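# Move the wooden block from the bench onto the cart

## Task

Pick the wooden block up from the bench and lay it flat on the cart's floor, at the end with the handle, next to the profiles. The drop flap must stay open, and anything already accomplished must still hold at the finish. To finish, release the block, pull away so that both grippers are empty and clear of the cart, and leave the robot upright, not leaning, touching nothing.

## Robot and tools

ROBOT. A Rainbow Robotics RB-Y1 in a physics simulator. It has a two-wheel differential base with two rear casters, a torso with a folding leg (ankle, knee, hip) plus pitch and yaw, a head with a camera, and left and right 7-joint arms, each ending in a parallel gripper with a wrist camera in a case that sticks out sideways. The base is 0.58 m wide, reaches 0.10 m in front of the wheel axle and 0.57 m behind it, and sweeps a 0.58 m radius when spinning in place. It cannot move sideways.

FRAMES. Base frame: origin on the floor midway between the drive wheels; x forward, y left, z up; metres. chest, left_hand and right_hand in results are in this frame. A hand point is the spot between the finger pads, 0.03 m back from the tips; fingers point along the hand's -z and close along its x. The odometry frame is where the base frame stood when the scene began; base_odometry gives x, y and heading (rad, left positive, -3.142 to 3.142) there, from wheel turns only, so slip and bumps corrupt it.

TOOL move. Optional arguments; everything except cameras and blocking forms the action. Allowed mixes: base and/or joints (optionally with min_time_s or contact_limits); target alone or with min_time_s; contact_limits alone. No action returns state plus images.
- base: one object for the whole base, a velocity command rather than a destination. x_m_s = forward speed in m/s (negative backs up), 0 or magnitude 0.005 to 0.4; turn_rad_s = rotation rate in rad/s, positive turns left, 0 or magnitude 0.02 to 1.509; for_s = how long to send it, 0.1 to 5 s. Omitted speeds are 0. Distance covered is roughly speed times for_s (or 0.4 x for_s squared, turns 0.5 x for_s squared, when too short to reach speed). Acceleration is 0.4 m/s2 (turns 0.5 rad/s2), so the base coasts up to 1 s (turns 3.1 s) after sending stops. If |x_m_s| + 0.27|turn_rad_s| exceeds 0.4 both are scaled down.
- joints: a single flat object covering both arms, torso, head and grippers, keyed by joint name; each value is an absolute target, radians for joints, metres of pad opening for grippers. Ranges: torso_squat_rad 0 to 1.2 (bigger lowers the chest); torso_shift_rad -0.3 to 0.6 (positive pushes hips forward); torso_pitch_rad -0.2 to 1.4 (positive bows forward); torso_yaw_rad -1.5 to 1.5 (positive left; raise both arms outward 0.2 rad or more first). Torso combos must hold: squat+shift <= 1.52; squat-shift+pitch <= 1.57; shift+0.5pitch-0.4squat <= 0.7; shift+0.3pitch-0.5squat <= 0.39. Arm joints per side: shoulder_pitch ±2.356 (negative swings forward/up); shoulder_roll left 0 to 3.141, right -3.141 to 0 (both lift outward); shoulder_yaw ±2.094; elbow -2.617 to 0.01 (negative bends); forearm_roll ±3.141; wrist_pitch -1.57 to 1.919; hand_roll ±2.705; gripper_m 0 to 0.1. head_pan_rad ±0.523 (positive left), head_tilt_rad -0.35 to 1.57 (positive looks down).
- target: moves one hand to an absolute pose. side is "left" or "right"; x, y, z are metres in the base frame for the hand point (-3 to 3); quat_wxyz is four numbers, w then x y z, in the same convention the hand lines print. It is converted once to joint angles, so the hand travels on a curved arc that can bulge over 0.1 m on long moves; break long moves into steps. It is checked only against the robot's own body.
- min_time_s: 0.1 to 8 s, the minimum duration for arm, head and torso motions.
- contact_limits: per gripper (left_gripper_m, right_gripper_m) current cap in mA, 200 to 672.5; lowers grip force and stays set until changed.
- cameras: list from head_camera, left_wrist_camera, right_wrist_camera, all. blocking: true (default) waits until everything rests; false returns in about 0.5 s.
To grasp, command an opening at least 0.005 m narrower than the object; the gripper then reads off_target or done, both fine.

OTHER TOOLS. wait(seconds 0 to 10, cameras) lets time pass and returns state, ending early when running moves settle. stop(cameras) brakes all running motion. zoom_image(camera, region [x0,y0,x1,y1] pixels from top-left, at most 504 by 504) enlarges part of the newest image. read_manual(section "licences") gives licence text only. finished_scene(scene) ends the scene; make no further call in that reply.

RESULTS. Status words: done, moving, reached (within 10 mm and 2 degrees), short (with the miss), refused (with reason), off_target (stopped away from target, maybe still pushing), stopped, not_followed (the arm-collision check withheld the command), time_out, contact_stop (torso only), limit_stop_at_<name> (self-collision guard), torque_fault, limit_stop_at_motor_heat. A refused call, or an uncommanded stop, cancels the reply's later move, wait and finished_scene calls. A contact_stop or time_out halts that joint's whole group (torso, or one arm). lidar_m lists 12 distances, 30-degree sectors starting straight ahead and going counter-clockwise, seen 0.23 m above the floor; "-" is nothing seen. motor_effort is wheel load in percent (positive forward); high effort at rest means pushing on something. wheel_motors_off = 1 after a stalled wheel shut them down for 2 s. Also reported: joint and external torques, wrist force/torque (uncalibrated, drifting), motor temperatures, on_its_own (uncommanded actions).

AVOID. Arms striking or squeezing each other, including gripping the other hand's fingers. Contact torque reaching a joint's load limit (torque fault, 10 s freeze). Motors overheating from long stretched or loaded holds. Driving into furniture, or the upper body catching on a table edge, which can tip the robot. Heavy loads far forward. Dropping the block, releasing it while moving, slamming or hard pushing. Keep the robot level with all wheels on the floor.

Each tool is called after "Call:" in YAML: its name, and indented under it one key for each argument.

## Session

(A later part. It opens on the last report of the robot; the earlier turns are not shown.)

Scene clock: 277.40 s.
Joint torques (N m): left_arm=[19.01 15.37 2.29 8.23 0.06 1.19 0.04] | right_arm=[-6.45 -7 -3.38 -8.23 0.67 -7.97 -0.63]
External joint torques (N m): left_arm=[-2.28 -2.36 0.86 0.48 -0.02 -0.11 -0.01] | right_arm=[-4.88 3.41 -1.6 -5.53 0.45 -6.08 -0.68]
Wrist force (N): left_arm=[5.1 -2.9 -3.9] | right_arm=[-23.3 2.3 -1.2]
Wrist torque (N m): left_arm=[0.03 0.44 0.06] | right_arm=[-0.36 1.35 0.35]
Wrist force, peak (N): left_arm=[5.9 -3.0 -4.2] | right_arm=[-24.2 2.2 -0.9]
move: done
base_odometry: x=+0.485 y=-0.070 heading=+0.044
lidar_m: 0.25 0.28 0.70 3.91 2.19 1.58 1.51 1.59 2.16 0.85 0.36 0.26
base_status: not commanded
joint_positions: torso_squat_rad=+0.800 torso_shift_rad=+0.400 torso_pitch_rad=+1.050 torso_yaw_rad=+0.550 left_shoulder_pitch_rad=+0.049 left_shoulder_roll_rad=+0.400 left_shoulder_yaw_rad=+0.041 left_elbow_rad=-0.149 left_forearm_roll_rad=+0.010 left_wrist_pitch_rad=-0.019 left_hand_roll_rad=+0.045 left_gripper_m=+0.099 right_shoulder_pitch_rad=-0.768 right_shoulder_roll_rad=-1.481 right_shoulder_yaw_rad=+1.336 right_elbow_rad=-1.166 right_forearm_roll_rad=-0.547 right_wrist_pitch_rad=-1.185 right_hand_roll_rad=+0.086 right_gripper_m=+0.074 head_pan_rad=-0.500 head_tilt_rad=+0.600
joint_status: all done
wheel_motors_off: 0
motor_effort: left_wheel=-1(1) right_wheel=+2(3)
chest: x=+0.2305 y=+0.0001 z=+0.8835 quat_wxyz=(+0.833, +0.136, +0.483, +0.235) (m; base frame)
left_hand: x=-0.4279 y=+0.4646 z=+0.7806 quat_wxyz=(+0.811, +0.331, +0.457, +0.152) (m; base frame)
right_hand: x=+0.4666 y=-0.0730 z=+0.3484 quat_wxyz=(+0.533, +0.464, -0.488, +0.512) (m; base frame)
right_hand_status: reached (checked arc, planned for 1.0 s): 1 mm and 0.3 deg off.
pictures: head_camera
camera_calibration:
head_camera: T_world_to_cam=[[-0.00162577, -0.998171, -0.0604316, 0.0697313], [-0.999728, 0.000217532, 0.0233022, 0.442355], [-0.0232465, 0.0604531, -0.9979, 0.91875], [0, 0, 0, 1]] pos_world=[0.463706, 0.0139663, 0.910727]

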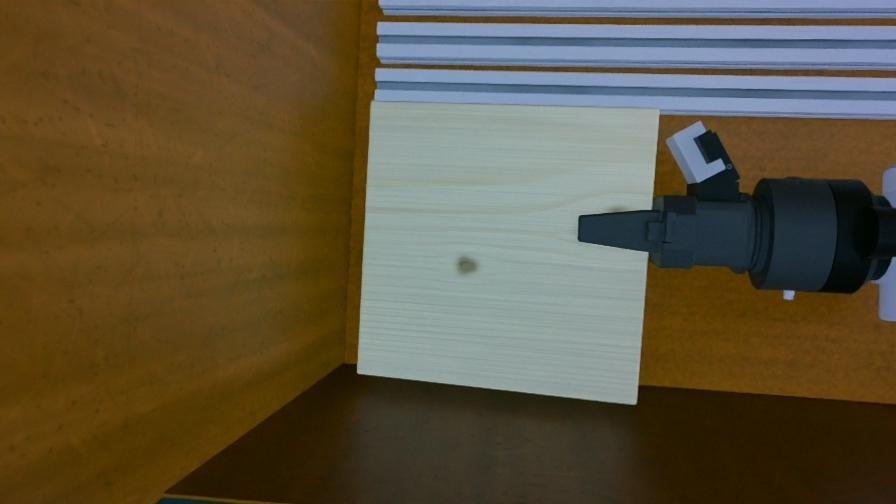

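Call:
move:
  target: {"side":"right","x":0.466,"y":-0.073,"z":0.345,"quat_wxyz":[0.54,0.4564,-0.4804,0.5188]}
  min_time_s: 1.0

Call:
move:
  target: {"side":"right","x":0.466,"y":-0.073,"z":0.339,"quat_wxyz":[0.54,0.4564,-0.4804,0.5188]}
  min_time_s: 1.0
  cameras: ["head_camera"]

Scene clock: 280.37 s.
Joint torques (N m): left_arm=[19.28 14.94 2.24 8 0.04 1.11 0.11] | right_arm=[0.81 -12.31 -2.85 -0.77 1.25 1.53 2.38]
External joint torques (N m): left_arm=[-2.01 -2.8 0.81 0.24 -0.04 -0.19 0.07] | right_arm=[2.39 -1.86 -1.05 2.03 1.02 3.41 2.33]
Wrist force (N): left_arm=[5.1 -3.2 -3.9] | right_arm=[-2.4 -1.9 6.2]
Wrist torque (N m): left_arm=[0.06 0.44 0.05] | right_arm=[-0.23 -2.83 -2.32]
Wrist force, peak (N): left_arm=[5.9 -3.6 -3.2] | right_arm=[-24.3 2.1 -1.1]
move: done
base_odometry: x=+0.485 y=-0.070 heading=+0.044
lidar_m: 0.25 0.27 0.70 3.89 2.19 1.58 1.51 1.60 2.15 0.86 0.36 0.27
base_status: not commanded
joint_positions: torso_squat_rad=+0.800 torso_shift_rad=+0.400 torso_pitch_rad=+1.050 torso_yaw_rad=+0.550 left_shoulder_pitch_rad=+0.049 left_shoulder_roll_rad=+0.400 left_shoulder_yaw_rad=+0.041 left_elbow_rad=-0.149 left_forearm_roll_rad=+0.010 left_wrist_pitch_rad=-0.019 left_hand_roll_rad=+0.045 left_gripper_m=+0.099 right_shoulder_pitch_rad=-0.766 right_shoulder_roll_rad=-1.492 right_shoulder_yaw_rad=+1.336 right_elbow_rad=-1.191 right_forearm_roll_rad=-0.555 right_wrist_pitch_rad=-1.148 right_hand_roll_rad=+0.097 right_gripper_m=+0.074 head_pan_rad=-0.500 head_tilt_rad=+0.600
joint_status: all done
wheel_motors_off: 0
motor_effort: left_wheel=+0(2) right_wheel=+1(2)
chest: x=+0.2304 y=+0.0001 z=+0.8836 quat_wxyz=(+0.833, +0.136, +0.483, +0.235) (m; base frame)
left_hand: x=-0.4279 y=+0.4646 z=+0.7806 quat_wxyz=(+0.812, +0.331, +0.457, +0.152) (m; base frame)
right_hand: x=+0.4660 y=-0.0726 z=+0.3456 quat_wxyz=(+0.539, +0.458, -0.481, +0.518) (m; base frame)
right_hand_status: reached (checked arc, planned for 1.0 s): 1 mm and 0.2 deg off.
pictures: none

Scene clock: 281.70 s.
Joint torques (N m): left_arm=[19.25 15.41 2.33 8.07 -0.03 1.16 -0.03] | right_arm=[-1.25 -10.54 2.22 4.62 1.38 5.96 2.04]
External joint torques (N m): left_arm=[-2.04 -2.33 0.89 0.31 -0.11 -0.14 -0.07] | right_arm=[0.35 -0.23 4 7.29 1.17 7.85 1.99]
Wrist force (N): left_arm=[5.0 -3.0 -3.5] | right_arm=[7.3 -1.1 9.8]
Wrist torque (N m): left_arm=[-0.01 0.36 0.04] | right_arm=[-0.39 -4.55 -2.08]
Wrist force, peak (N): left_arm=[5.3 -4.0 -3.9] | right_arm=[8.4 -3.0 14.0]
move: done
base_odometry: x=+0.485 y=-0.070 heading=+0.044
lidar_m: 0.25 0.27 0.70 3.91 2.20 1.58 1.51 1.60 2.15 0.87 0.35 0.27
base_status: not commanded
joint_positions: torso_squat_rad=+0.800 torso_shift_rad=+0.400 torso_pitch_rad=+1.050 torso_yaw_rad=+0.550 left_shoulder_pitch_rad=+0.049 left_shoulder_roll_rad=+0.400 left_shoulder_yaw_rad=+0.041 left_elbow_rad=-0.149 left_forearm_roll_rad=+0.010 left_wrist_pitch_rad=-0.019 left_hand_roll_rad=+0.045 left_gripper_m=+0.099 right_shoulder_pitch_rad=-0.771 right_shoulder_roll_rad=-1.469 right_shoulder_yaw_rad=+1.338 right_elbow_rad=-1.151 right_forearm_roll_rad=-0.548 right_wrist_pitch_rad=-1.161 right_hand_roll_rad=+0.086 right_gripper_m=+0.074 head_pan_rad=-0.500 head_tilt_rad=+0.600
joint_status: all done
wheel_motors_off: 0
motor_effort: left_wheel=-1(2) right_wheel=+1(3)
chest: x=+0.2303 y=+0.0000 z=+0.8837 quat_wxyz=(+0.833, +0.136, +0.482, +0.235) (m; base frame)
left_hand: x=-0.4279 y=+0.4646 z=+0.7805 quat_wxyz=(+0.812, +0.331, +0.457, +0.152) (m; base frame)
right_hand: x=+0.4662 y=-0.0723 z=+0.3404 quat_wxyz=(+0.540, +0.457, -0.481, +0.518) (m; base frame)
right_hand_status: reached (checked arc, planned for 1.0 s): 2 mm and 0.2 deg off.
pictures: head_camera
camera_calibration:
head_camera: T_world_to_cam=[[-0.00159567, -0.998159, -0.0606331, 0.0698181], [-0.99974, 0.000213168, 0.0228007, 0.442609], [-0.0227458, 0.0606537, -0.9979, 0.918813], [0, 0, 0, 1]] pos_world=[0.463505, 0.0138658, 0.911025]

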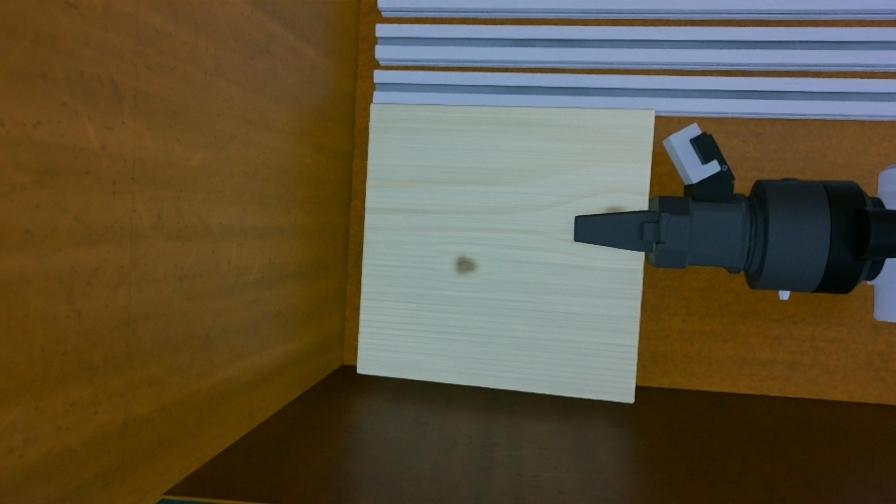

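Call:
move:
  target: {"side":"right","x":0.460,"y":-0.073,"z":0.350,"quat_wxyz":[0.54,0.4564,-0.4804,0.5188]}
  min_time_s: 0.8

Call:
move:
  target: {"side":"right","x":0.460,"y":-0.073,"z":0.342,"quat_wxyz":[0.54,0.4564,-0.4804,0.5188]}
  min_time_s: 1.0
  cameras: ["head_camera"]

Call:
move:
  joints: {"right_gripper_m":0.085}
  cameras: ["head_camera"]

Call:
move:
  joints: {"right_gripper_m":0.1}
  cameras: ["head_camera","right_wrist_camera"]

Scene clock: 289.17 s.
Joint torques (N m): left_arm=[18.94 14.99 2.6 8.12 0 1.08 0.04] | right_arm=[-2.5 -9.52 -5.61 -9.41 0.74 -7 0.12]
External joint torques (N m): left_arm=[-2.36 -2.75 1.16 0.36 -0.08 -0.22 -0.01] | right_arm=[-1.13 0.91 -3.91 -6.44 0.47 -5.12 0.07]
Wrist force (N): left_arm=[5.3 -2.9 -3.8] | right_arm=[-22.0 1.7 -1.2]
Wrist torque (N m): left_arm=[0.01 0.45 0.06] | right_arm=[-0.42 0.86 -0.03]
Wrist force, peak (N): left_arm=[5.5 -3.9 -4.2] | right_arm=[-24.3 3.1 -1.7]
move: done
base_odometry: x=+0.485 y=-0.070 heading=+0.044
lidar_m: 0.25 0.26 0.69 3.90 2.19 1.57 1.51 1.58 2.15 0.86 0.35 0.27
base_status: not commanded
joint_positions: torso_squat_rad=+0.800 torso_shift_rad=+0.400 torso_pitch_rad=+1.050 torso_yaw_rad=+0.550 left_shoulder_pitch_rad=+0.049 left_shoulder_roll_rad=+0.400 left_shoulder_yaw_rad=+0.041 left_elbow_rad=-0.149 left_forearm_roll_rad=+0.010 left_wrist_pitch_rad=-0.019 left_hand_roll_rad=+0.045 left_gripper_m=+0.099 right_shoulder_pitch_rad=-0.749 right_shoulder_roll_rad=-1.508 right_shoulder_yaw_rad=+1.336 right_elbow_rad=-1.229 right_forearm_roll_rad=-0.566 right_wrist_pitch_rad=-1.136 right_hand_roll_rad=+0.121 right_gripper_m=+0.074 head_pan_rad=-0.500 head_tilt_rad=+0.600
joint_status: all done
wheel_motors_off: 0
motor_effort: left_wheel=-1(2) right_wheel=+2(3)
chest: x=+0.2305 y=+0.0000 z=+0.8835 quat_wxyz=(+0.833, +0.136, +0.483, +0.235) (m; base frame)
left_hand: x=-0.4278 y=+0.4646 z=+0.7807 quat_wxyz=(+0.811, +0.331, +0.457, +0.152) (m; base frame)
right_hand: x=+0.4597 y=-0.0733 z=+0.3488 quat_wxyz=(+0.539, +0.458, -0.480, +0.519) (m; base frame)
right_hand_status: reached (checked arc, planned for 0.8 s): 1 mm and 0.2 deg off.
pictures: none

Scene clock: 290.50 s.
Joint torques (N m): left_arm=[18.84 15.29 2.34 8.08 0.03 1.26 -0.02] | right_arm=[-2.63 -9.38 0.53 1.89 0.92 3.44 2.25]
External joint torques (N m): left_arm=[-2.45 -2.44 0.91 0.33 -0.05 -0.04 -0.06] | right_arm=[-1.27 0.88 2.2 4.72 0.67 5.32 2.2]
Wrist force (N): left_arm=[4.8 -3.5 -4.0] | right_arm=[1.7 -1.1 10.3]
Wrist torque (N m): left_arm=[0.05 0.42 0.03] | right_arm=[0.22 -3.62 -2.29]
Wrist force, peak (N): left_arm=[5.0 -3.6 -4.4] | right_arm=[-22.9 2.3 -0.7]
move: done
base_odometry: x=+0.485 y=-0.070 heading=+0.044
lidar_m: 0.25 0.27 0.70 3.89 2.20 1.58 1.50 1.59 2.16 0.85 0.36 0.27
base_status: not commanded
joint_positions: torso_squat_rad=+0.800 torso_shift_rad=+0.400 torso_pitch_rad=+1.050 torso_yaw_rad=+0.550 left_shoulder_pitch_rad=+0.049 left_shoulder_roll_rad=+0.400 left_shoulder_yaw_rad=+0.041 left_elbow_rad=-0.149 left_forearm_roll_rad=+0.010 left_wrist_pitch_rad=-0.019 left_hand_roll_rad=+0.045 left_gripper_m=+0.099 right_shoulder_pitch_rad=-0.754 right_shoulder_roll_rad=-1.482 right_shoulder_yaw_rad=+1.337 right_elbow_rad=-1.186 right_forearm_roll_rad=-0.560 right_wrist_pitch_rad=-1.150 right_hand_roll_rad=+0.111 right_gripper_m=+0.074 head_pan_rad=-0.500 head_tilt_rad=+0.600
joint_status: all done
wheel_motors_off: 0
motor_effort: left_wheel=-3(3) right_wheel=+1(2)
chest: x=+0.2304 y=+0.0000 z=+0.8836 quat_wxyz=(+0.833, +0.136, +0.482, +0.235) (m; base frame)
left_hand: x=-0.4279 y=+0.4646 z=+0.7805 quat_wxyz=(+0.812, +0.331, +0.457, +0.152) (m; base frame)
right_hand: x=+0.4600 y=-0.0728 z=+0.3431 quat_wxyz=(+0.540, +0.457, -0.481, +0.518) (m; base frame)
right_hand_status: reached (checked arc, planned for 1.0 s): 1 mm and 0.1 deg off.
pictures: head_camera
camera_calibration:
head_camera: T_world_to_cam=[[-0.00170521, -0.998165, -0.060529, 0.0697689], [-0.999738, 0.000318676, 0.0229091, 0.44261], [-0.0228478, 0.0605522, -0.997904, 0.918768], [0, 0, 0, 1]] pos_world=[0.463605, 0.0138663, 0.910925]

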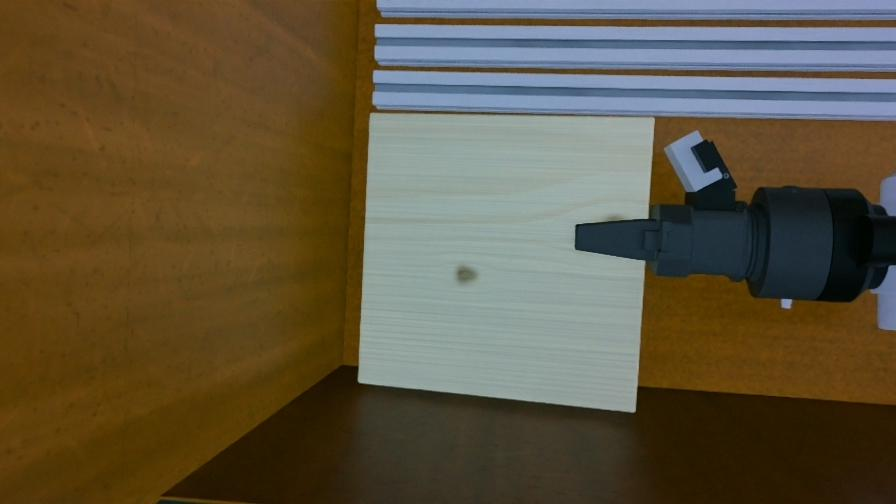

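Scene clock: 291.07 s.
Joint torques (N m): left_arm=[19.09 15.29 2.48 7.96 -0.06 1.09 0.04] | right_arm=[-3.12 -9.95 -1.34 -3.04 0.49 -3.42 0.42]
External joint torques (N m): left_arm=[-2.2 -2.45 1.04 0.2 -0.14 -0.21 0] | right_arm=[-1.76 0.32 0.32 -0.22 0.23 -1.53 0.37]
Wrist force (N): left_arm=[4.6 -2.8 -4.1] | right_arm=[-13.3 2.2 -2.9]
Wrist torque (N m): left_arm=[0.02 0.34 0.10] | right_arm=[-0.21 -0.54 -0.26]
Wrist force, peak (N): left_arm=[5.2 -3.4 -4.4] | right_arm=[-15.2 3.1 -3.0]
move: done
base_odometry: x=+0.485 y=-0.070 heading=+0.044
lidar_m: 0.25 0.27 0.69 3.91 2.19 1.59 1.51 1.59 2.15 0.86 0.36 0.25
base_status: not commanded
joint_positions: torso_squat_rad=+0.800 torso_shift_rad=+0.400 torso_pitch_rad=+1.050 torso_yaw_rad=+0.550 left_shoulder_pitch_rad=+0.049 left_shoulder_roll_rad=+0.400 left_shoulder_yaw_rad=+0.041 left_elbow_rad=-0.149 left_forearm_roll_rad=+0.010 left_wrist_pitch_rad=-0.019 left_hand_roll_rad=+0.045 left_gripper_m=+0.099 right_shoulder_pitch_rad=-0.754 right_shoulder_roll_rad=-1.482 right_shoulder_yaw_rad=+1.338 right_elbow_rad=-1.184 right_forearm_roll_rad=-0.560 right_wrist_pitch_rad=-1.148 right_hand_roll_rad=+0.112 right_gripper_m=+0.085 head_pan_rad=-0.500 head_tilt_rad=+0.600
joint_status: all done
wheel_motors_off: 0
motor_effort: left_wheel=-1(3) right_wheel=+1(3)
chest: x=+0.2304 y=+0.0000 z=+0.8836 quat_wxyz=(+0.833, +0.136, +0.483, +0.235) (m; base frame)
left_hand: x=-0.4279 y=+0.4645 z=+0.7806 quat_wxyz=(+0.811, +0.331, +0.457, +0.152) (m; base frame)
right_hand: x=+0.4599 y=-0.0731 z=+0.3422 quat_wxyz=(+0.541, +0.456, -0.480, +0.519) (m; base frame)
pictures: head_camera
camera_calibration:
head_camera: T_world_to_cam=[[-0.00161991, -0.998159, -0.0606312, 0.0698159], [-0.999731, 0.000213127, 0.0232015, 0.442445], [-0.0231459, 0.0606525, -0.997891, 0.918797], [0, 0, 0, 1]] pos_world=[0.463706, 0.0138658, 0.910826]

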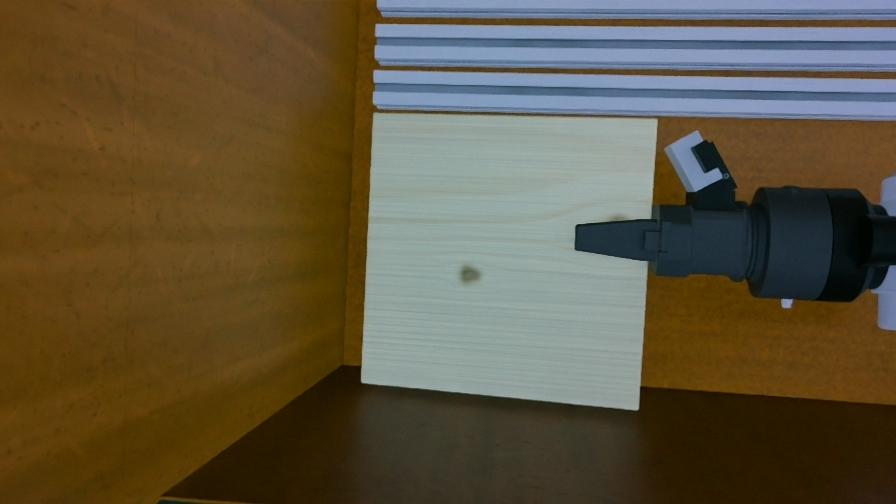

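Scene clock: 291.70 s.
Joint torques (N m): left_arm=[18.96 15.58 2.56 7.95 0.1 1.07 -0.02] | right_arm=[-2.94 -10.36 -1.11 -3.24 0.43 -3.5 0.38]
External joint torques (N m): left_arm=[-2.33 -2.15 1.13 0.2 0.02 -0.23 -0.07] | right_arm=[-1.58 -0.1 0.55 -0.42 0.17 -1.62 0.34]
Wrist force (N): left_arm=[4.7 -2.6 -3.3] | right_arm=[-14.4 2.0 -3.3]
Wrist torque (N m): left_arm=[-0.06 0.40 0.05] | right_arm=[-0.18 -0.69 -0.26]
Wrist force, peak (N): left_arm=[5.9 -3.1 -3.6] | right_arm=[-14.2 2.4 -4.0]
move: done
base_odometry: x=+0.485 y=-0.070 heading=+0.044
lidar_m: 0.25 0.26 0.70 3.90 2.18 1.58 1.51 1.59 2.16 0.86 0.35 0.26
base_status: not commanded
joint_positions: torso_squat_rad=+0.800 torso_shift_rad=+0.400 torso_pitch_rad=+1.050 torso_yaw_rad=+0.550 left_shoulder_pitch_rad=+0.049 left_shoulder_roll_rad=+0.400 left_shoulder_yaw_rad=+0.041 left_elbow_rad=-0.149 left_forearm_roll_rad=+0.010 left_wrist_pitch_rad=-0.019 left_hand_roll_rad=+0.045 left_gripper_m=+0.099 right_shoulder_pitch_rad=-0.754 right_shoulder_roll_rad=-1.481 right_shoulder_yaw_rad=+1.338 right_elbow_rad=-1.184 right_forearm_roll_rad=-0.560 right_wrist_pitch_rad=-1.148 right_hand_roll_rad=+0.112 right_gripper_m=+0.099 head_pan_rad=-0.500 head_tilt_rad=+0.600
joint_status: all done
wheel_motors_off: 0
motor_effort: left_wheel=-1(3) right_wheel=+0(2)
chest: x=+0.2304 y=+0.0000 z=+0.8836 quat_wxyz=(+0.833, +0.136, +0.483, +0.235) (m; base frame)
left_hand: x=-0.4279 y=+0.4645 z=+0.7807 quat_wxyz=(+0.811, +0.331, +0.457, +0.152) (m; base frame)
right_hand: x=+0.4599 y=-0.0730 z=+0.3422 quat_wxyz=(+0.541, +0.456, -0.480, +0.519) (m; base frame)
pictures: head_camera, right_wrist_camera
camera_calibration:
head_camera: T_world_to_cam=[[-0.00161991, -0.998159, -0.0606312, 0.0698159], [-0.999731, 0.000213127, 0.0232015, 0.442445], [-0.0231459, 0.0606525, -0.997891, 0.918797], [0, 0, 0, 1]] pos_world=[0.463706, 0.0138658, 0.910826]
right_wrist_camera: T_world_to_cam=[[0.029916, -0.0988012, -0.994657, 0.318178], [-0.883511, -0.467988, 0.019913, 0.392332], [-0.467455, 0.878195, -0.101292, 0.385968], [0, 0, 0, 1]] pos_world=[0.517534, -0.123912, 0.347761]

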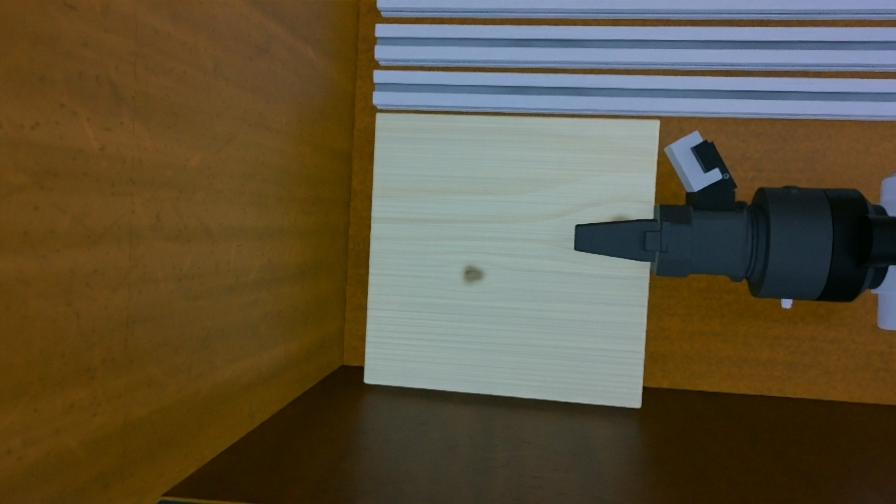

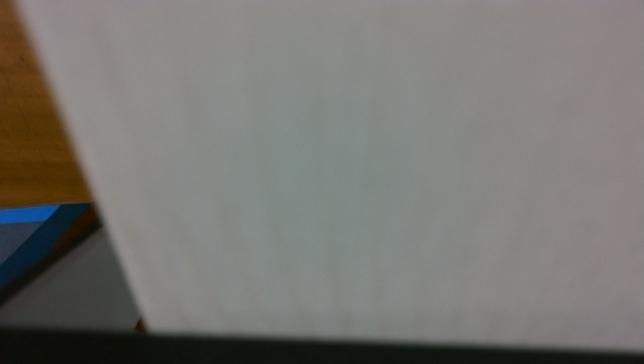

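Call:
move:
  target: {"side":"right","x":0.460,"y":-0.095,"z":0.345,"quat_wxyz":[0.54,0.4564,-0.4804,0.5188]}
  min_time_s: 1.0

Call:
move:
  target: {"side":"right","x":0.460,"y":-0.098,"z":0.346,"quat_wxyz":[0.588,0.3923,-0.4186,0.5698]}
  min_time_s: 1.5
  cameras: ["head_camera"]

Call:
move:
  target: {"side":"right","x":0.460,"y":-0.125,"z":0.350,"quat_wxyz":[0.588,0.3923,-0.4186,0.5698]}
  min_time_s: 1.5
  cameras: ["head_camera","right_wrist_camera"]

Scene clock: 296.13 s.
Joint torques (N m): left_arm=[19.18 15.17 2.34 7.98 -0.11 1.06 0.02] | right_arm=[0.22 -13.69 -0.46 -2.51 -0.25 -3.69 -0.11]
External joint torques (N m): left_arm=[-2.11 -2.57 0.91 0.23 -0.19 -0.23 -0.02] | right_arm=[1.15 -2.75 0.99 -0.13 -0.49 -1.81 -0.16]
Wrist force (N): left_arm=[4.6 -3.0 -3.7] | right_arm=[-13.9 1.9 -2.9]
Wrist torque (N m): left_arm=[0.01 0.36 0.04] | right_arm=[-0.22 -0.63 -0.08]
Wrist force, peak (N): left_arm=[5.5 -3.7 -3.8] | right_arm=[-14.7 2.4 -4.2]
move: done
base_odometry: x=+0.485 y=-0.070 heading=+0.044
lidar_m: 0.25 0.26 0.70 3.89 2.20 1.58 1.51 1.58 2.15 0.86 0.35 0.25
base_status: not commanded
joint_positions: torso_squat_rad=+0.800 torso_shift_rad=+0.400 torso_pitch_rad=+1.050 torso_yaw_rad=+0.550 left_shoulder_pitch_rad=+0.049 left_shoulder_roll_rad=+0.400 left_shoulder_yaw_rad=+0.041 left_elbow_rad=-0.149 left_forearm_roll_rad=+0.010 left_wrist_pitch_rad=-0.019 left_hand_roll_rad=+0.045 left_gripper_m=+0.099 right_shoulder_pitch_rad=-0.728 right_shoulder_roll_rad=-1.507 right_shoulder_yaw_rad=+1.343 right_elbow_rad=-1.159 right_forearm_roll_rad=-0.564 right_wrist_pitch_rad=-1.208 right_hand_roll_rad=+0.107 right_gripper_m=+0.099 head_pan_rad=-0.500 head_tilt_rad=+0.600
joint_status: all done
wheel_motors_off: 0
motor_effort: left_wheel=-1(2) right_wheel=+2(2)
chest: x=+0.2304 y=+0.0000 z=+0.8836 quat_wxyz=(+0.833, +0.136, +0.483, +0.235) (m; base frame)
left_hand: x=-0.4279 y=+0.4645 z=+0.7807 quat_wxyz=(+0.811, +0.331, +0.457, +0.152) (m; base frame)
right_hand: x=+0.4602 y=-0.0938 z=+0.3450 quat_wxyz=(+0.540, +0.456, -0.480, +0.519) (m; base frame)
right_hand_status: reached (checked arc, planned for 1.0 s): 1 mm and 0.1 deg off.
pictures: none

Scene clock: 297.97 s.
Joint torques (N m): left_arm=[18.89 15.07 2.42 8.02 0.08 1.13 0.05] | right_arm=[0.12 -13.68 -4.54 -5.92 0.42 -3.31 0.41]
External joint torques (N m): left_arm=[-2.4 -2.66 0.98 0.27 0 -0.17 0.01] | right_arm=[1.27 -1.89 -2.92 -2.37 -0.01 -1.56 0.36]
Wrist force (N): left_arm=[5.6 -3.1 -3.8] | right_arm=[-13.1 2.2 -4.6]
Wrist torque (N m): left_arm=[0.00 0.47 0.08] | right_arm=[-0.18 -0.53 -0.28]
Wrist force, peak (N): left_arm=[5.4 -3.3 -4.5] | right_arm=[26.9 6.2 -1.1]
move: done
base_odometry: x=+0.485 y=-0.070 heading=+0.044
lidar_m: 0.25 0.27 0.69 3.90 2.20 1.58 1.52 1.59 2.17 0.87 0.36 0.26
base_status: not commanded
joint_positions: torso_squat_rad=+0.800 torso_shift_rad=+0.400 torso_pitch_rad=+1.050 torso_yaw_rad=+0.550 left_shoulder_pitch_rad=+0.049 left_shoulder_roll_rad=+0.400 left_shoulder_yaw_rad=+0.041 left_elbow_rad=-0.149 left_forearm_roll_rad=+0.010 left_wrist_pitch_rad=-0.019 left_hand_roll_rad=+0.045 left_gripper_m=+0.099 right_shoulder_pitch_rad=-0.682 right_shoulder_roll_rad=-1.704 right_shoulder_yaw_rad=+1.320 right_elbow_rad=-1.517 right_forearm_roll_rad=-0.713 right_wrist_pitch_rad=-0.863 right_hand_roll_rad=+0.268 right_gripper_m=+0.099 head_pan_rad=-0.500 head_tilt_rad=+0.600
joint_status: all done
wheel_motors_off: 0
motor_effort: left_wheel=+0(2) right_wheel=+0(3)
chest: x=+0.2304 y=+0.0001 z=+0.8836 quat_wxyz=(+0.833, +0.136, +0.482, +0.235) (m; base frame)
left_hand: x=-0.4279 y=+0.4645 z=+0.7806 quat_wxyz=(+0.811, +0.331, +0.457, +0.152) (m; base frame)
right_hand: x=+0.4596 y=-0.0981 z=+0.3458 quat_wxyz=(+0.588, +0.393, -0.418, +0.570) (m; base frame)
right_hand_status: reached (checked arc, planned for 1.5 s): 0 mm and 0.1 deg off.
pictures: head_camera
camera_calibration:
head_camera: T_world_to_cam=[[-0.00161385, -0.998159, -0.0606317, 0.0699132], [-0.999733, 0.000213137, 0.0231013, 0.442438], [-0.0230458, 0.0606528, -0.997893, 0.918744], [0, 0, 0, 1]] pos_world=[0.463606, 0.0139658, 0.910826]

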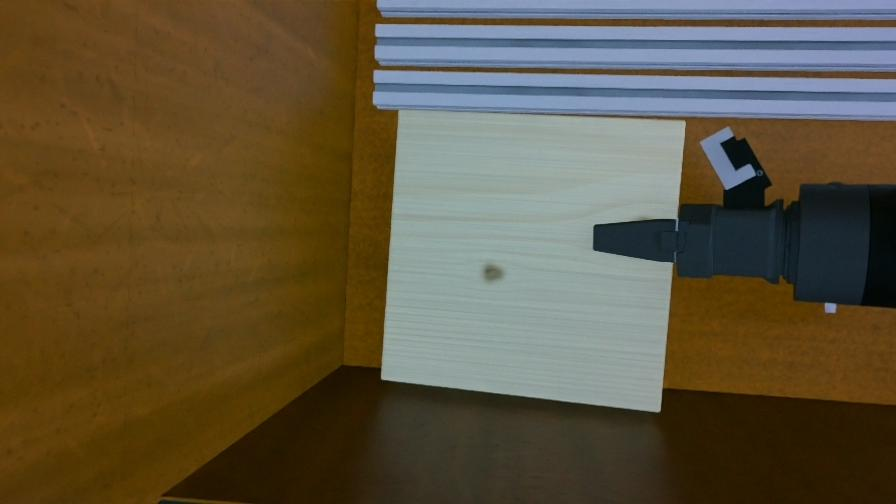

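Scene clock: 299.80 s.
Joint torques (N m): left_arm=[19.17 15.15 2.43 7.95 -0.09 1.04 0] | right_arm=[0.66 -14.58 -0.52 -4.12 0.42 -3.74 -0.2]
External joint torques (N m): left_arm=[-2.13 -2.59 1 0.2 -0.17 -0.26 -0.05] | right_arm=[1.33 -2.03 0.7 -1.16 -0.01 -1.98 -0.25]
Wrist force (N): left_arm=[4.6 -2.4 -3.5] | right_arm=[-13.8 1.6 -4.7]
Wrist torque (N m): left_arm=[-0.01 0.36 0.08] | right_arm=[-0.25 -0.40 -0.01]
Wrist force, peak (N): left_arm=[5.6 -3.4 -3.8] | right_arm=[-14.0 1.9 -5.9]
move: done
base_odometry: x=+0.485 y=-0.070 heading=+0.044
lidar_m: 0.25 0.27 0.70 3.89 2.19 1.57 1.51 1.60 2.16 0.86 0.36 0.26
base_status: not commanded
joint_positions: torso_squat_rad=+0.800 torso_shift_rad=+0.400 torso_pitch_rad=+1.050 torso_yaw_rad=+0.550 left_shoulder_pitch_rad=+0.049 left_shoulder_roll_rad=+0.400 left_shoulder_yaw_rad=+0.041 left_elbow_rad=-0.149 left_forearm_roll_rad=+0.010 left_wrist_pitch_rad=-0.019 left_hand_roll_rad=+0.045 left_gripper_m=+0.099 right_shoulder_pitch_rad=-0.647 right_shoulder_roll_rad=-1.741 right_shoulder_yaw_rad=+1.337 right_elbow_rad=-1.486 right_forearm_roll_rad=-0.716 right_wrist_pitch_rad=-0.949 right_hand_roll_rad=+0.262 right_gripper_m=+0.099 head_pan_rad=-0.500 head_tilt_rad=+0.600
joint_status: all done
wheel_motors_off: 0
motor_effort: left_wheel=-1(2) right_wheel=+1(4)
chest: x=+0.2304 y=+0.0001 z=+0.8836 quat_wxyz=(+0.833, +0.136, +0.482, +0.235) (m; base frame)
left_hand: x=-0.4279 y=+0.4645 z=+0.7806 quat_wxyz=(+0.811, +0.331, +0.457, +0.152) (m; base frame)
right_hand: x=+0.4601 y=-0.1247 z=+0.3499 quat_wxyz=(+0.588, +0.392, -0.419, +0.570) (m; base frame)
right_hand_status: reached (checked arc, planned for 1.5 s): 0 mm and 0.0 deg off.
pictures: head_camera, right_wrist_camera
camera_calibration:
head_camera: T_world_to_cam=[[-0.00161385, -0.998159, -0.0606317, 0.0699132], [-0.999733, 0.000213137, 0.0231013, 0.442438], [-0.0230458, 0.0606528, -0.997893, 0.918744], [0, 0, 0, 1]] pos_world=[0.463606, 0.0139658, 0.910826]
right_wrist_camera: T_world_to_cam=[[0.0306138, -0.318068, -0.947573, 0.276594], [-0.883475, -0.451995, 0.123176, 0.334112], [-0.467477, 0.833387, -0.294843, 0.494408], [0, 0, 0, 1]] pos_world=[0.517836, -0.173041, 0.366711]

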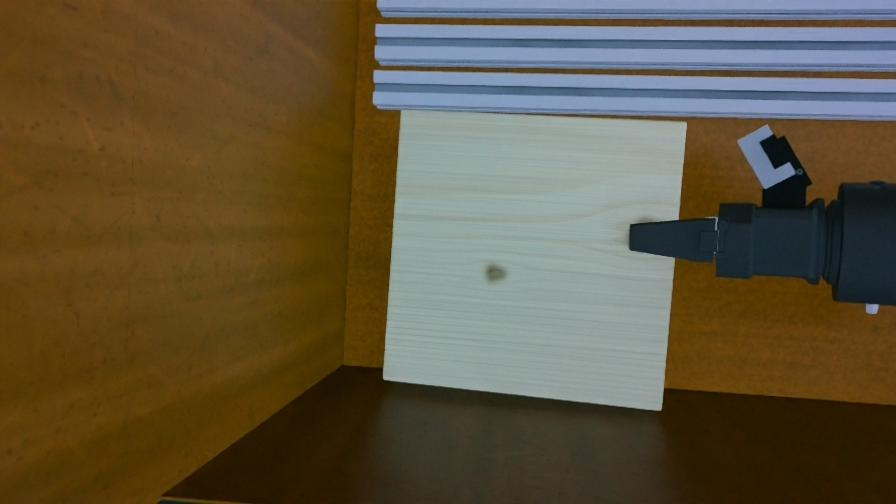

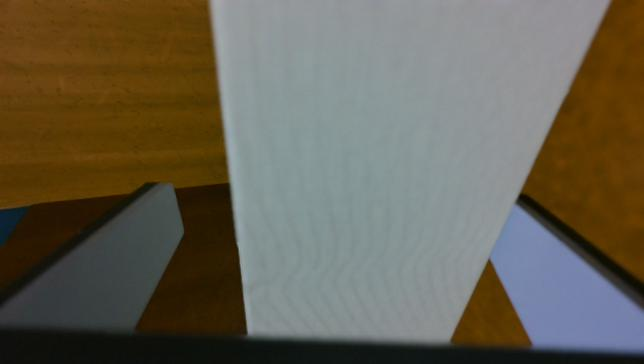

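Call:
move:
  target: {"side":"right","x":0.460,"y":-0.145,"z":0.345,"quat_wxyz":[0.588,0.3923,-0.4186,0.5698]}
  min_time_s: 1.5
  cameras: ["head_camera"]

Call:
move:
  target: {"side":"right","x":0.460,"y":-0.185,"z":0.348,"quat_wxyz":[0.588,0.3923,-0.4186,0.5698]}
  min_time_s: 1.5
  cameras: ["head_camera","right_wrist_camera"]

Scene clock: 303.23 s.
Joint torques (N m): left_arm=[19.03 15.08 2.17 8.06 -0.07 1.09 0.12] | right_arm=[1.67 -11.49 0.25 -1.72 0.69 -2.11 -0.25]
External joint torques (N m): left_arm=[-2.26 -2.66 0.74 0.3 -0.15 -0.21 0.08] | right_arm=[1.95 1.49 1.18 0.69 0.3 -0.35 -0.29]
Wrist force (N): left_arm=[5.2 -2.7 -4.6] | right_arm=[-6.1 1.5 -0.5]
Wrist torque (N m): left_arm=[0.00 0.42 0.08] | right_arm=[-0.25 -0.28 0.04]
Wrist force, peak (N): left_arm=[5.9 -3.0 -4.0] | right_arm=[-13.5 3.1 -5.7]
move: done
base_odometry: x=+0.485 y=-0.070 heading=+0.044
lidar_m: 0.25 0.27 0.70 3.90 2.19 1.59 1.51 1.59 2.15 0.85 0.34 0.26
base_status: not commanded
joint_positions: torso_squat_rad=+0.800 torso_shift_rad=+0.400 torso_pitch_rad=+1.050 torso_yaw_rad=+0.550 left_shoulder_pitch_rad=+0.049 left_shoulder_roll_rad=+0.400 left_shoulder_yaw_rad=+0.041 left_elbow_rad=-0.149 left_forearm_roll_rad=+0.010 left_wrist_pitch_rad=-0.019 left_hand_roll_rad=+0.045 left_gripper_m=+0.099 right_shoulder_pitch_rad=-0.629 right_shoulder_roll_rad=-1.740 right_shoulder_yaw_rad=+1.351 right_elbow_rad=-1.419 right_forearm_roll_rad=-0.704 right_wrist_pitch_rad=-1.016 right_hand_roll_rad=+0.240 right_gripper_m=+0.099 head_pan_rad=-0.500 head_tilt_rad=+0.600
joint_status: all done
wheel_motors_off: 0
motor_effort: left_wheel=-1(2) right_wheel=+2(3)
chest: x=+0.2304 y=+0.0001 z=+0.8836 quat_wxyz=(+0.833, +0.136, +0.482, +0.235) (m; base frame)
left_hand: x=-0.4279 y=+0.4645 z=+0.7806 quat_wxyz=(+0.811, +0.331, +0.457, +0.152) (m; base frame)
right_hand: x=+0.4601 y=-0.1445 z=+0.3458 quat_wxyz=(+0.589, +0.391, -0.418, +0.571) (m; base frame)
right_hand_status: reached (checked arc, planned for 1.5 s): 1 mm and 0.2 deg off.
pictures: head_camera
camera_calibration:
head_camera: T_world_to_cam=[[-0.00161549, -0.998159, -0.0606319, 0.0699141], [-0.999735, 0.000220835, 0.0230017, 0.442529], [-0.022946, 0.060653, -0.997895, 0.918699], [0, 0, 0, 1]] pos_world=[0.463605, 0.0139658, 0.910826]

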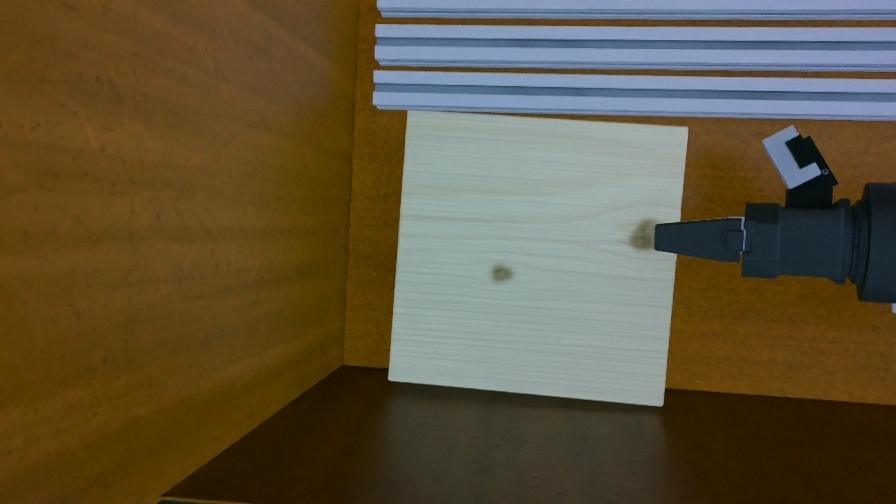

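Scene clock: 305.07 s.
Joint torques (N m): left_arm=[18.99 15.29 2.47 7.88 0.05 1.06 -0.07] | right_arm=[2.22 -15.24 0.65 -0.64 0.63 -2.12 -0.25]
External joint torques (N m): left_arm=[-2.3 -2.45 1.04 0.12 -0.03 -0.24 -0.12] | right_arm=[1.72 -1.4 0.95 0.72 0.29 -0.35 -0.3]
Wrist force (N): left_arm=[4.3 -3.4 -3.3] | right_arm=[-6.1 0.8 -0.9]
Wrist torque (N m): left_arm=[0.07 0.34 0.04] | right_arm=[-0.18 -0.25 0.04]
Wrist force, peak (N): left_arm=[5.5 -3.3 -4.4] | right_arm=[-6.4 1.3 -0.3]
move: done
base_odometry: x=+0.485 y=-0.070 heading=+0.044
lidar_m: 0.25 0.27 0.69 3.91 2.20 1.59 1.50 1.59 2.17 0.87 0.35 0.26
base_status: not commanded
joint_positions: torso_squat_rad=+0.800 torso_shift_rad=+0.400 torso_pitch_rad=+1.050 torso_yaw_rad=+0.550 left_shoulder_pitch_rad=+0.049 left_shoulder_roll_rad=+0.400 left_shoulder_yaw_rad=+0.041 left_elbow_rad=-0.149 left_forearm_roll_rad=+0.010 left_wrist_pitch_rad=-0.019 left_hand_roll_rad=+0.045 left_gripper_m=+0.099 right_shoulder_pitch_rad=-0.583 right_shoulder_roll_rad=-1.752 right_shoulder_yaw_rad=+1.380 right_elbow_rad=-1.308 right_forearm_roll_rad=-0.701 right_wrist_pitch_rad=-1.162 right_hand_roll_rad=+0.212 right_gripper_m=+0.099 head_pan_rad=-0.500 head_tilt_rad=+0.600
joint_status: all done
wheel_motors_off: 0
motor_effort: left_wheel=-1(2) right_wheel=+1(3)
chest: x=+0.2304 y=+0.0001 z=+0.8836 quat_wxyz=(+0.833, +0.136, +0.482, +0.235) (m; base frame)
left_hand: x=-0.4279 y=+0.4645 z=+0.7806 quat_wxyz=(+0.811, +0.331, +0.457, +0.152) (m; base frame)
right_hand: x=+0.4601 y=-0.1846 z=+0.3481 quat_wxyz=(+0.588, +0.392, -0.419, +0.570) (m; base frame)
right_hand_status: reached (checked arc, planned for 1.5 s): 0 mm and 0.0 deg off.
pictures: head_camera, right_wrist_camera
camera_calibration:
head_camera: T_world_to_cam=[[-0.00161549, -0.998159, -0.0606319, 0.0699141], [-0.999735, 0.000220835, 0.0230017, 0.442529], [-0.022946, 0.060653, -0.997895, 0.918699], [0, 0, 0, 1]] pos_world=[0.463605, 0.0139658, 0.910826]
right_wrist_camera: T_world_to_cam=[[0.0306986, -0.3181, -0.94756, 0.25578], [-0.883583, -0.451818, 0.123051, 0.307402], [-0.467267, 0.83347, -0.294938, 0.543744], [0, 0, 0, 1]] pos_world=[0.517837, -0.232941, 0.364911]

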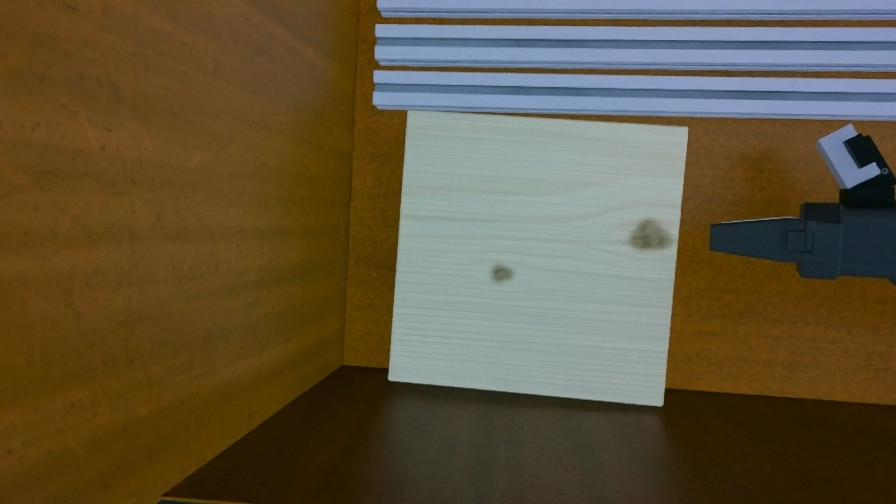

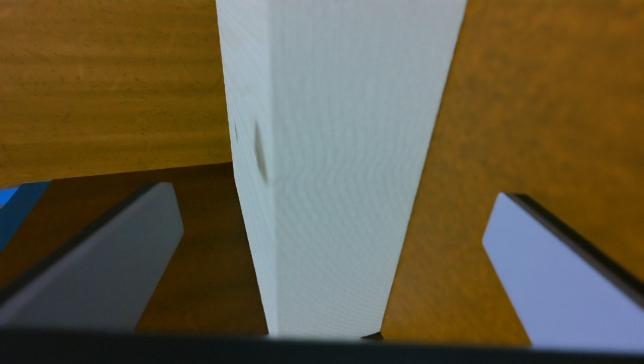

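Call:
move:
  target: {"side":"right","x":0.46,"y":-0.22,"z":0.5,"quat_wxyz":[0.588,0.3923,-0.4186,0.5698]}
  min_time_s: 1.5

Call:
move:
  target: {"side":"right","x":0.46,"y":-0.22,"z":0.7,"quat_wxyz":[0.588,0.3923,-0.4186,0.5698]}
  min_time_s: 2
  cameras: ["head_camera"]

Call:
move:
  joints: {"torso_yaw_rad":0.3,"torso_pitch_rad":0.6}
  min_time_s: 2
  cameras: ["head_camera"]

Scene clock: 308.23 s.
Joint torques (N m): left_arm=[19.01 15.08 2.39 8.05 -0.04 1.06 0.03] | right_arm=[0.73 -15.68 2.67 -2.3 0.51 -1.7 0.19]
External joint torques (N m): left_arm=[-2.28 -2.65 0.95 0.29 -0.12 -0.24 -0.01] | right_arm=[1.22 -0.61 0.85 -0.62 -0.19 -0.05 0.14]
Wrist force (N): left_arm=[4.3 -3.6 -3.4] | right_arm=[-5.6 0.5 -0.5]
Wrist torque (N m): left_arm=[0.09 0.32 0.06] | right_arm=[-0.10 -0.24 -0.15]
Wrist force, peak (N): left_arm=[5.8 -3.7 -4.1] | right_arm=[-6.6 1.7 -0.8]
move: done
base_odometry: x=+0.485 y=-0.070 heading=+0.044
lidar_m: 0.25 0.26 0.70 3.90 2.21 1.59 1.51 1.60 2.15 0.86 0.35 0.26
base_status: not commanded
joint_positions: torso_squat_rad=+0.800 torso_shift_rad=+0.400 torso_pitch_rad=+1.050 torso_yaw_rad=+0.550 left_shoulder_pitch_rad=+0.049 left_shoulder_roll_rad=+0.400 left_shoulder_yaw_rad=+0.041 left_elbow_rad=-0.149 left_forearm_roll_rad=+0.010 left_wrist_pitch_rad=-0.019 left_hand_roll_rad=+0.045 left_gripper_m=+0.099 right_shoulder_pitch_rad=-0.459 right_shoulder_roll_rad=-2.295 right_shoulder_yaw_rad=+1.531 right_elbow_rad=-1.894 right_forearm_roll_rad=-0.845 right_wrist_pitch_rad=-1.321 right_hand_roll_rad=+0.449 right_gripper_m=+0.099 head_pan_rad=-0.500 head_tilt_rad=+0.600
joint_status: all done
wheel_motors_off: 0
motor_effort: left_wheel=-1(2) right_wheel=+3(3)
chest: x=+0.2304 y=+0.0001 z=+0.8836 quat_wxyz=(+0.833, +0.136, +0.482, +0.235) (m; base frame)
left_hand: x=-0.4279 y=+0.4645 z=+0.7806 quat_wxyz=(+0.811, +0.331, +0.457, +0.152) (m; base frame)
right_hand: x=+0.4602 y=-0.2197 z=+0.4999 quat_wxyz=(+0.588, +0.392, -0.419, +0.570) (m; base frame)
right_hand_status: reached (checked arc, planned for 1.5 s): 0 mm and 0.0 deg off.
pictures: none

Scene clock: 310.57 s.
Joint torques (N m): left_arm=[19.06 14.94 2.3 8.05 0.02 1.2 0.03] | right_arm=[-3.17 -13.81 2.91 1.06 0.46 -1.83 -0.27]
External joint torques (N m): left_arm=[-2.23 -2.79 0.86 0.3 -0.06 -0.1 -0.01] | right_arm=[-2.08 -0.38 0.67 0.11 0.02 -0.1 -0.32]
Wrist force (N): left_arm=[4.6 -3.3 -3.4] | right_arm=[-5.7 1.4 -0.1]
Wrist torque (N m): left_arm=[0.06 0.39 0.01] | right_arm=[-0.23 -0.25 0.05]
Wrist force, peak (N): left_arm=[6.0 -3.5 -3.6] | right_arm=[-6.6 1.6 -0.6]
move: done
base_odometry: x=+0.485 y=-0.070 heading=+0.044
lidar_m: 0.25 0.26 0.70 3.90 2.19 1.58 1.52 1.58 2.17 0.86 0.37 0.27
base_status: not commanded
joint_positions: torso_squat_rad=+0.800 torso_shift_rad=+0.400 torso_pitch_rad=+1.050 torso_yaw_rad=+0.550 left_shoulder_pitch_rad=+0.049 left_shoulder_roll_rad=+0.400 left_shoulder_yaw_rad=+0.041 left_elbow_rad=-0.149 left_forearm_roll_rad=+0.010 left_wrist_pitch_rad=-0.019 left_hand_roll_rad=+0.045 left_gripper_m=+0.099 right_shoulder_pitch_rad=-0.620 right_shoulder_roll_rad=-3.021 right_shoulder_yaw_rad=+1.851 right_elbow_rad=-2.322 right_forearm_roll_rad=-0.566 right_wrist_pitch_rad=-1.570 right_hand_roll_rad=+0.309 right_gripper_m=+0.099 head_pan_rad=-0.500 head_tilt_rad=+0.600
joint_status: all done
wheel_motors_off: 0
motor_effort: left_wheel=+0(2) right_wheel=+2(3)
chest: x=+0.2304 y=+0.0001 z=+0.8836 quat_wxyz=(+0.833, +0.136, +0.482, +0.235) (m; base frame)
left_hand: x=-0.4279 y=+0.4645 z=+0.7806 quat_wxyz=(+0.811, +0.331, +0.457, +0.152) (m; base frame)
right_hand: x=+0.4600 y=-0.2200 z=+0.6999 quat_wxyz=(+0.588, +0.392, -0.419, +0.570) (m; base frame)
right_hand_status: reached (checked arc, planned for 2.0 s): 0 mm and 0.0 deg off.
pictures: head_camera
camera_calibration:
head_camera: T_world_to_cam=[[-0.00161549, -0.998159, -0.0606319, 0.0699141], [-0.999735, 0.000220835, 0.0230017, 0.442529], [-0.022946, 0.060653, -0.997895, 0.918699], [0, 0, 0, 1]] pos_world=[0.463605, 0.0139658, 0.910826]

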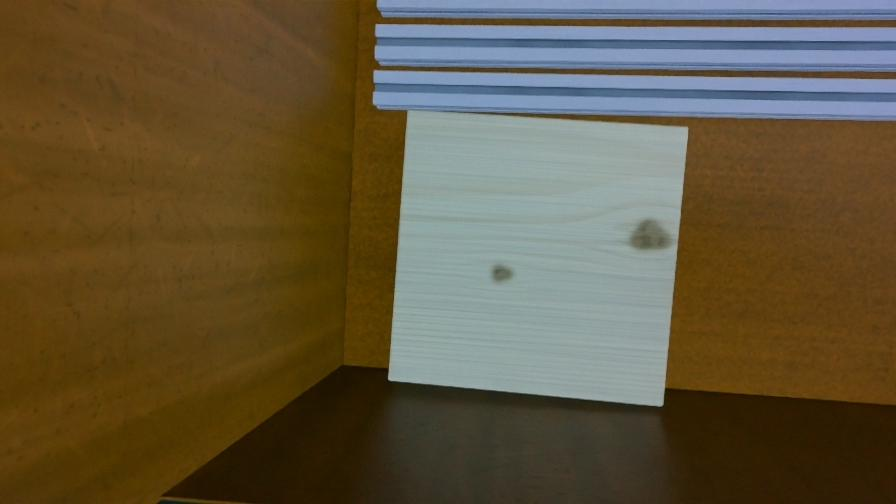

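Scene clock: 312.87 s.
Joint torques (N m): left_arm=[13.38 11.84 1.85 5.64 -0.07 0.56 0.04] | right_arm=[-0.64 -11.78 0.69 3.43 -0.61 -1.81 -0.26]
External joint torques (N m): left_arm=[-1.87 -2.05 0.74 -0.04 -0.14 -0.22 0.01] | right_arm=[-1.76 -0.6 0.8 -0.08 -0.13 -0.1 -0.3]
Wrist force (N): left_arm=[3.5 -1.9 -6.1] | right_arm=[-5.1 3.9 -1.6]
Wrist torque (N m): left_arm=[-0.05 0.32 0.06] | right_arm=[-0.33 -0.23 0.07]
Wrist force, peak (N): left_arm=[4.4 -1.6 -6.9] | right_arm=[-5.1 3.9 -1.6]
move: done
base_odometry: x=+0.485 y=-0.070 heading=+0.044
lidar_m: 0.25 0.27 0.69 3.91 2.20 1.58 1.50 1.59 2.16 0.85 0.35 0.27
base_status: not commanded
joint_positions: torso_squat_rad=+0.800 torso_shift_rad=+0.400 torso_pitch_rad=+0.600 torso_yaw_rad=+0.300 left_shoulder_pitch_rad=+0.049 left_shoulder_roll_rad=+0.400 left_shoulder_yaw_rad=+0.041 left_elbow_rad=-0.149 left_forearm_roll_rad=+0.010 left_wrist_pitch_rad=-0.019 left_hand_roll_rad=+0.045 left_gripper_m=+0.099 right_shoulder_pitch_rad=-0.620 right_shoulder_roll_rad=-3.021 right_shoulder_yaw_rad=+1.851 right_elbow_rad=-2.322 right_forearm_roll_rad=-0.566 right_wrist_pitch_rad=-1.570 right_hand_roll_rad=+0.309 right_gripper_m=+0.099 head_pan_rad=-0.500 head_tilt_rad=+0.600
joint_status: all done
wheel_motors_off: 0
motor_effort: left_wheel=+0(3) right_wheel=+0(3)
chest: x=+0.1366 y=+0.0001 z=+0.9851 quat_wxyz=(+0.945, +0.044, +0.292, +0.143) (m; base frame)
left_hand: x=-0.3103 y=+0.5089 z=+0.5368 quat_wxyz=(+0.929, +0.250, +0.248, +0.110) (m; base frame)
right_hand: x=+0.3713 y=-0.2808 z=+0.9551 quat_wxyz=(+0.560, +0.164, -0.516, +0.627) (m; base frame)
pictures: head_camera
camera_calibration:
head_camera: T_world_to_cam=[[-0.180195, -0.979943, 0.0850933, -0.0433199], [-0.89686, 0.128157, -0.423341, 0.772053], [0.403945, -0.152601, -0.901965, 0.865026], [0, 0, 0, 1]] pos_world=[0.335195, -0.00939137, 1.11075]

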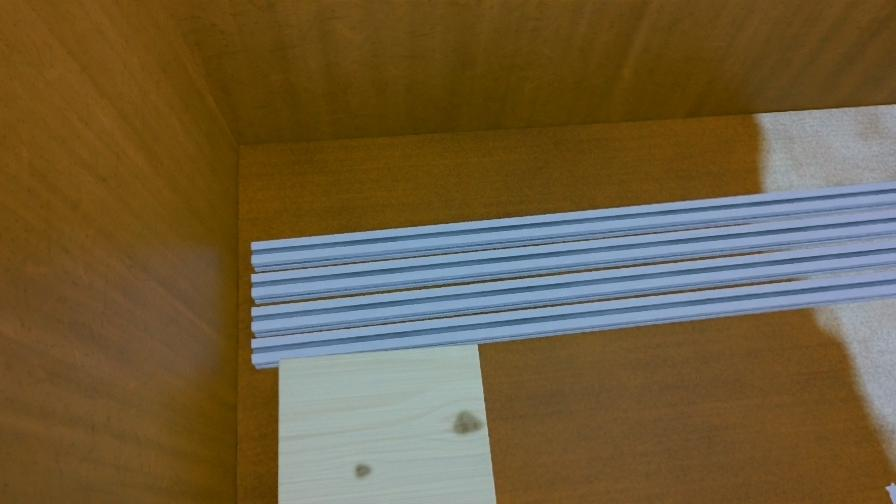

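Call:
move:
  joints: {"torso_yaw_rad":0.0,"torso_pitch_rad":0.1,"torso_shift_rad":0.0,"torso_squat_rad":0.5}
  min_time_s: 2

Call:
move:
  base: {"x_m_s":-0.2,"for_s":1.5}
  joints: {"head_pan_rad":0,"head_tilt_rad":0.9}
  cameras: ["head_camera"]

Scene clock: 317.50 s.
Joint torques (N m): left_arm=[1.86 9.66 1.77 0.79 -0.02 -0.37 -0.13] | right_arm=[3.03 -7.64 -2.48 4.29 -1.32 -1.56 -0.34]
External joint torques (N m): left_arm=[-0.48 -1.78 0.93 -0.18 -0.08 -0.21 -0.14] | right_arm=[-1.15 -0.21 0.94 0.28 -0.07 -0.13 -0.36]
Wrist force (N): left_arm=[0.3 -0.8 -7.1] | right_arm=[-3.3 6.1 0.0]
Wrist torque (N m): left_arm=[-0.17 0.12 0.09] | right_arm=[-0.45 -0.14 0.04]
Wrist force, peak (N): left_arm=[4.3 -1.6 -7.1] | right_arm=[-3.6 6.6 0.0]
move: done
base_odometry: x=+0.485 y=-0.070 heading=+0.044
lidar_m: 0.24 0.27 0.70 3.92 2.21 1.58 1.51 1.58 2.14 0.87 0.34 0.26
base_status: not commanded
joint_positions: torso_squat_rad=+0.500 torso_shift_rad=+0.000 torso_pitch_rad=+0.100 torso_yaw_rad=+0.000 left_shoulder_pitch_rad=+0.049 left_shoulder_roll_rad=+0.400 left_shoulder_yaw_rad=+0.041 left_elbow_rad=-0.149 left_forearm_roll_rad=+0.010 left_wrist_pitch_rad=-0.019 left_hand_roll_rad=+0.045 left_gripper_m=+0.099 right_shoulder_pitch_rad=-0.620 right_shoulder_roll_rad=-3.021 right_shoulder_yaw_rad=+1.852 right_elbow_rad=-2.322 right_forearm_roll_rad=-0.566 right_wrist_pitch_rad=-1.570 right_hand_roll_rad=+0.309 right_gripper_m=+0.099 head_pan_rad=-0.500 head_tilt_rad=+0.600
joint_status: all done
wheel_motors_off: 0
motor_effort: left_wheel=+4(6) right_wheel=-1(4)
chest: x=-0.1972 y=+0.0001 z=+1.2027 quat_wxyz=(+0.999, +0.000, +0.050, +0.000) (m; base frame)
left_hand: x=-0.2196 y=+0.5204 z=+0.5794 quat_wxyz=(+0.979, +0.200, -0.019, +0.024) (m; base frame)
right_hand: x=-0.0688 y=-0.3305 z=+1.2982 quat_wxyz=(+0.507, -0.097, -0.622, +0.588) (m; base frame)
pictures: none

Scene clock: 320.07 s.
Joint torques (N m): left_arm=[1.58 9.5 1.63 0.87 -0.02 -0.34 -0.07] | right_arm=[3.09 -7.31 -2.73 4.4 -1.38 -1.61 -0.26]
External joint torques (N m): left_arm=[-0.76 -1.94 0.79 -0.1 -0.08 -0.18 -0.07] | right_arm=[-1.09 0.12 0.69 0.39 -0.13 -0.18 -0.27]
Wrist force (N): left_arm=[0.7 -0.9 -6.7] | right_arm=[-3.3 6.2 -0.3]
Wrist torque (N m): left_arm=[-0.17 0.19 0.09] | right_arm=[-0.46 -0.10 0.04]
Wrist force, peak (N): left_arm=[0.8 -1.7 -7.6] | right_arm=[-3.4 6.5 0.8]
move: done
base_odometry: x=+0.185 y=-0.084 heading=+0.046
lidar_m: 0.55 0.59 1.55 4.93 1.76 1.27 1.20 1.28 1.74 4.61 0.75 0.57
base_status: done (sent for 1.5 of 1.5 s)
joint_positions: torso_squat_rad=+0.500 torso_shift_rad=+0.000 torso_pitch_rad=+0.100 torso_yaw_rad=+0.000 left_shoulder_pitch_rad=+0.049 left_shoulder_roll_rad=+0.400 left_shoulder_yaw_rad=+0.041 left_elbow_rad=-0.149 left_forearm_roll_rad=+0.010 left_wrist_pitch_rad=-0.019 left_hand_roll_rad=+0.045 left_gripper_m=+0.099 right_shoulder_pitch_rad=-0.621 right_shoulder_roll_rad=-3.021 right_shoulder_yaw_rad=+1.852 right_elbow_rad=-2.322 right_forearm_roll_rad=-0.566 right_wrist_pitch_rad=-1.570 right_hand_roll_rad=+0.309 right_gripper_m=+0.099 head_pan_rad=+0.000 head_tilt_rad=+0.900
joint_status: all done
wheel_motors_off: 0
motor_effort: left_wheel=+15(41) right_wheel=-20(28)
chest: x=-0.1971 y=+0.0001 z=+1.2027 quat_wxyz=(+0.999, +0.000, +0.050, +0.000) (m; base frame)
left_hand: x=-0.2196 y=+0.5204 z=+0.5794 quat_wxyz=(+0.979, +0.200, -0.019, +0.024) (m; base frame)
right_hand: x=-0.0688 y=-0.3305 z=+1.2982 quat_wxyz=(+0.507, -0.097, -0.622, +0.588) (m; base frame)
pictures: head_camera
camera_calibration:
head_camera: T_world_to_cam=[[-0.0106204, -0.999502, -0.0297302, 0.0390772], [-0.809082, 0.026061, -0.587118, 0.747701], [0.5876, 0.0178187, -0.808955, 1.16859], [0, 0, 0, 1]] pos_world=[-0.0812948, -0.00125082, 1.38548]

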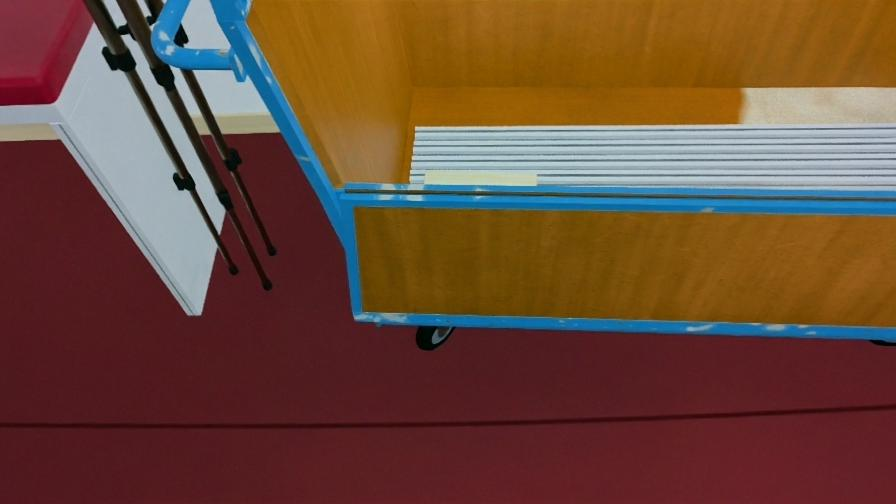

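Call:
finished_scene:
  scene: 1

The scene is finished: the task was done.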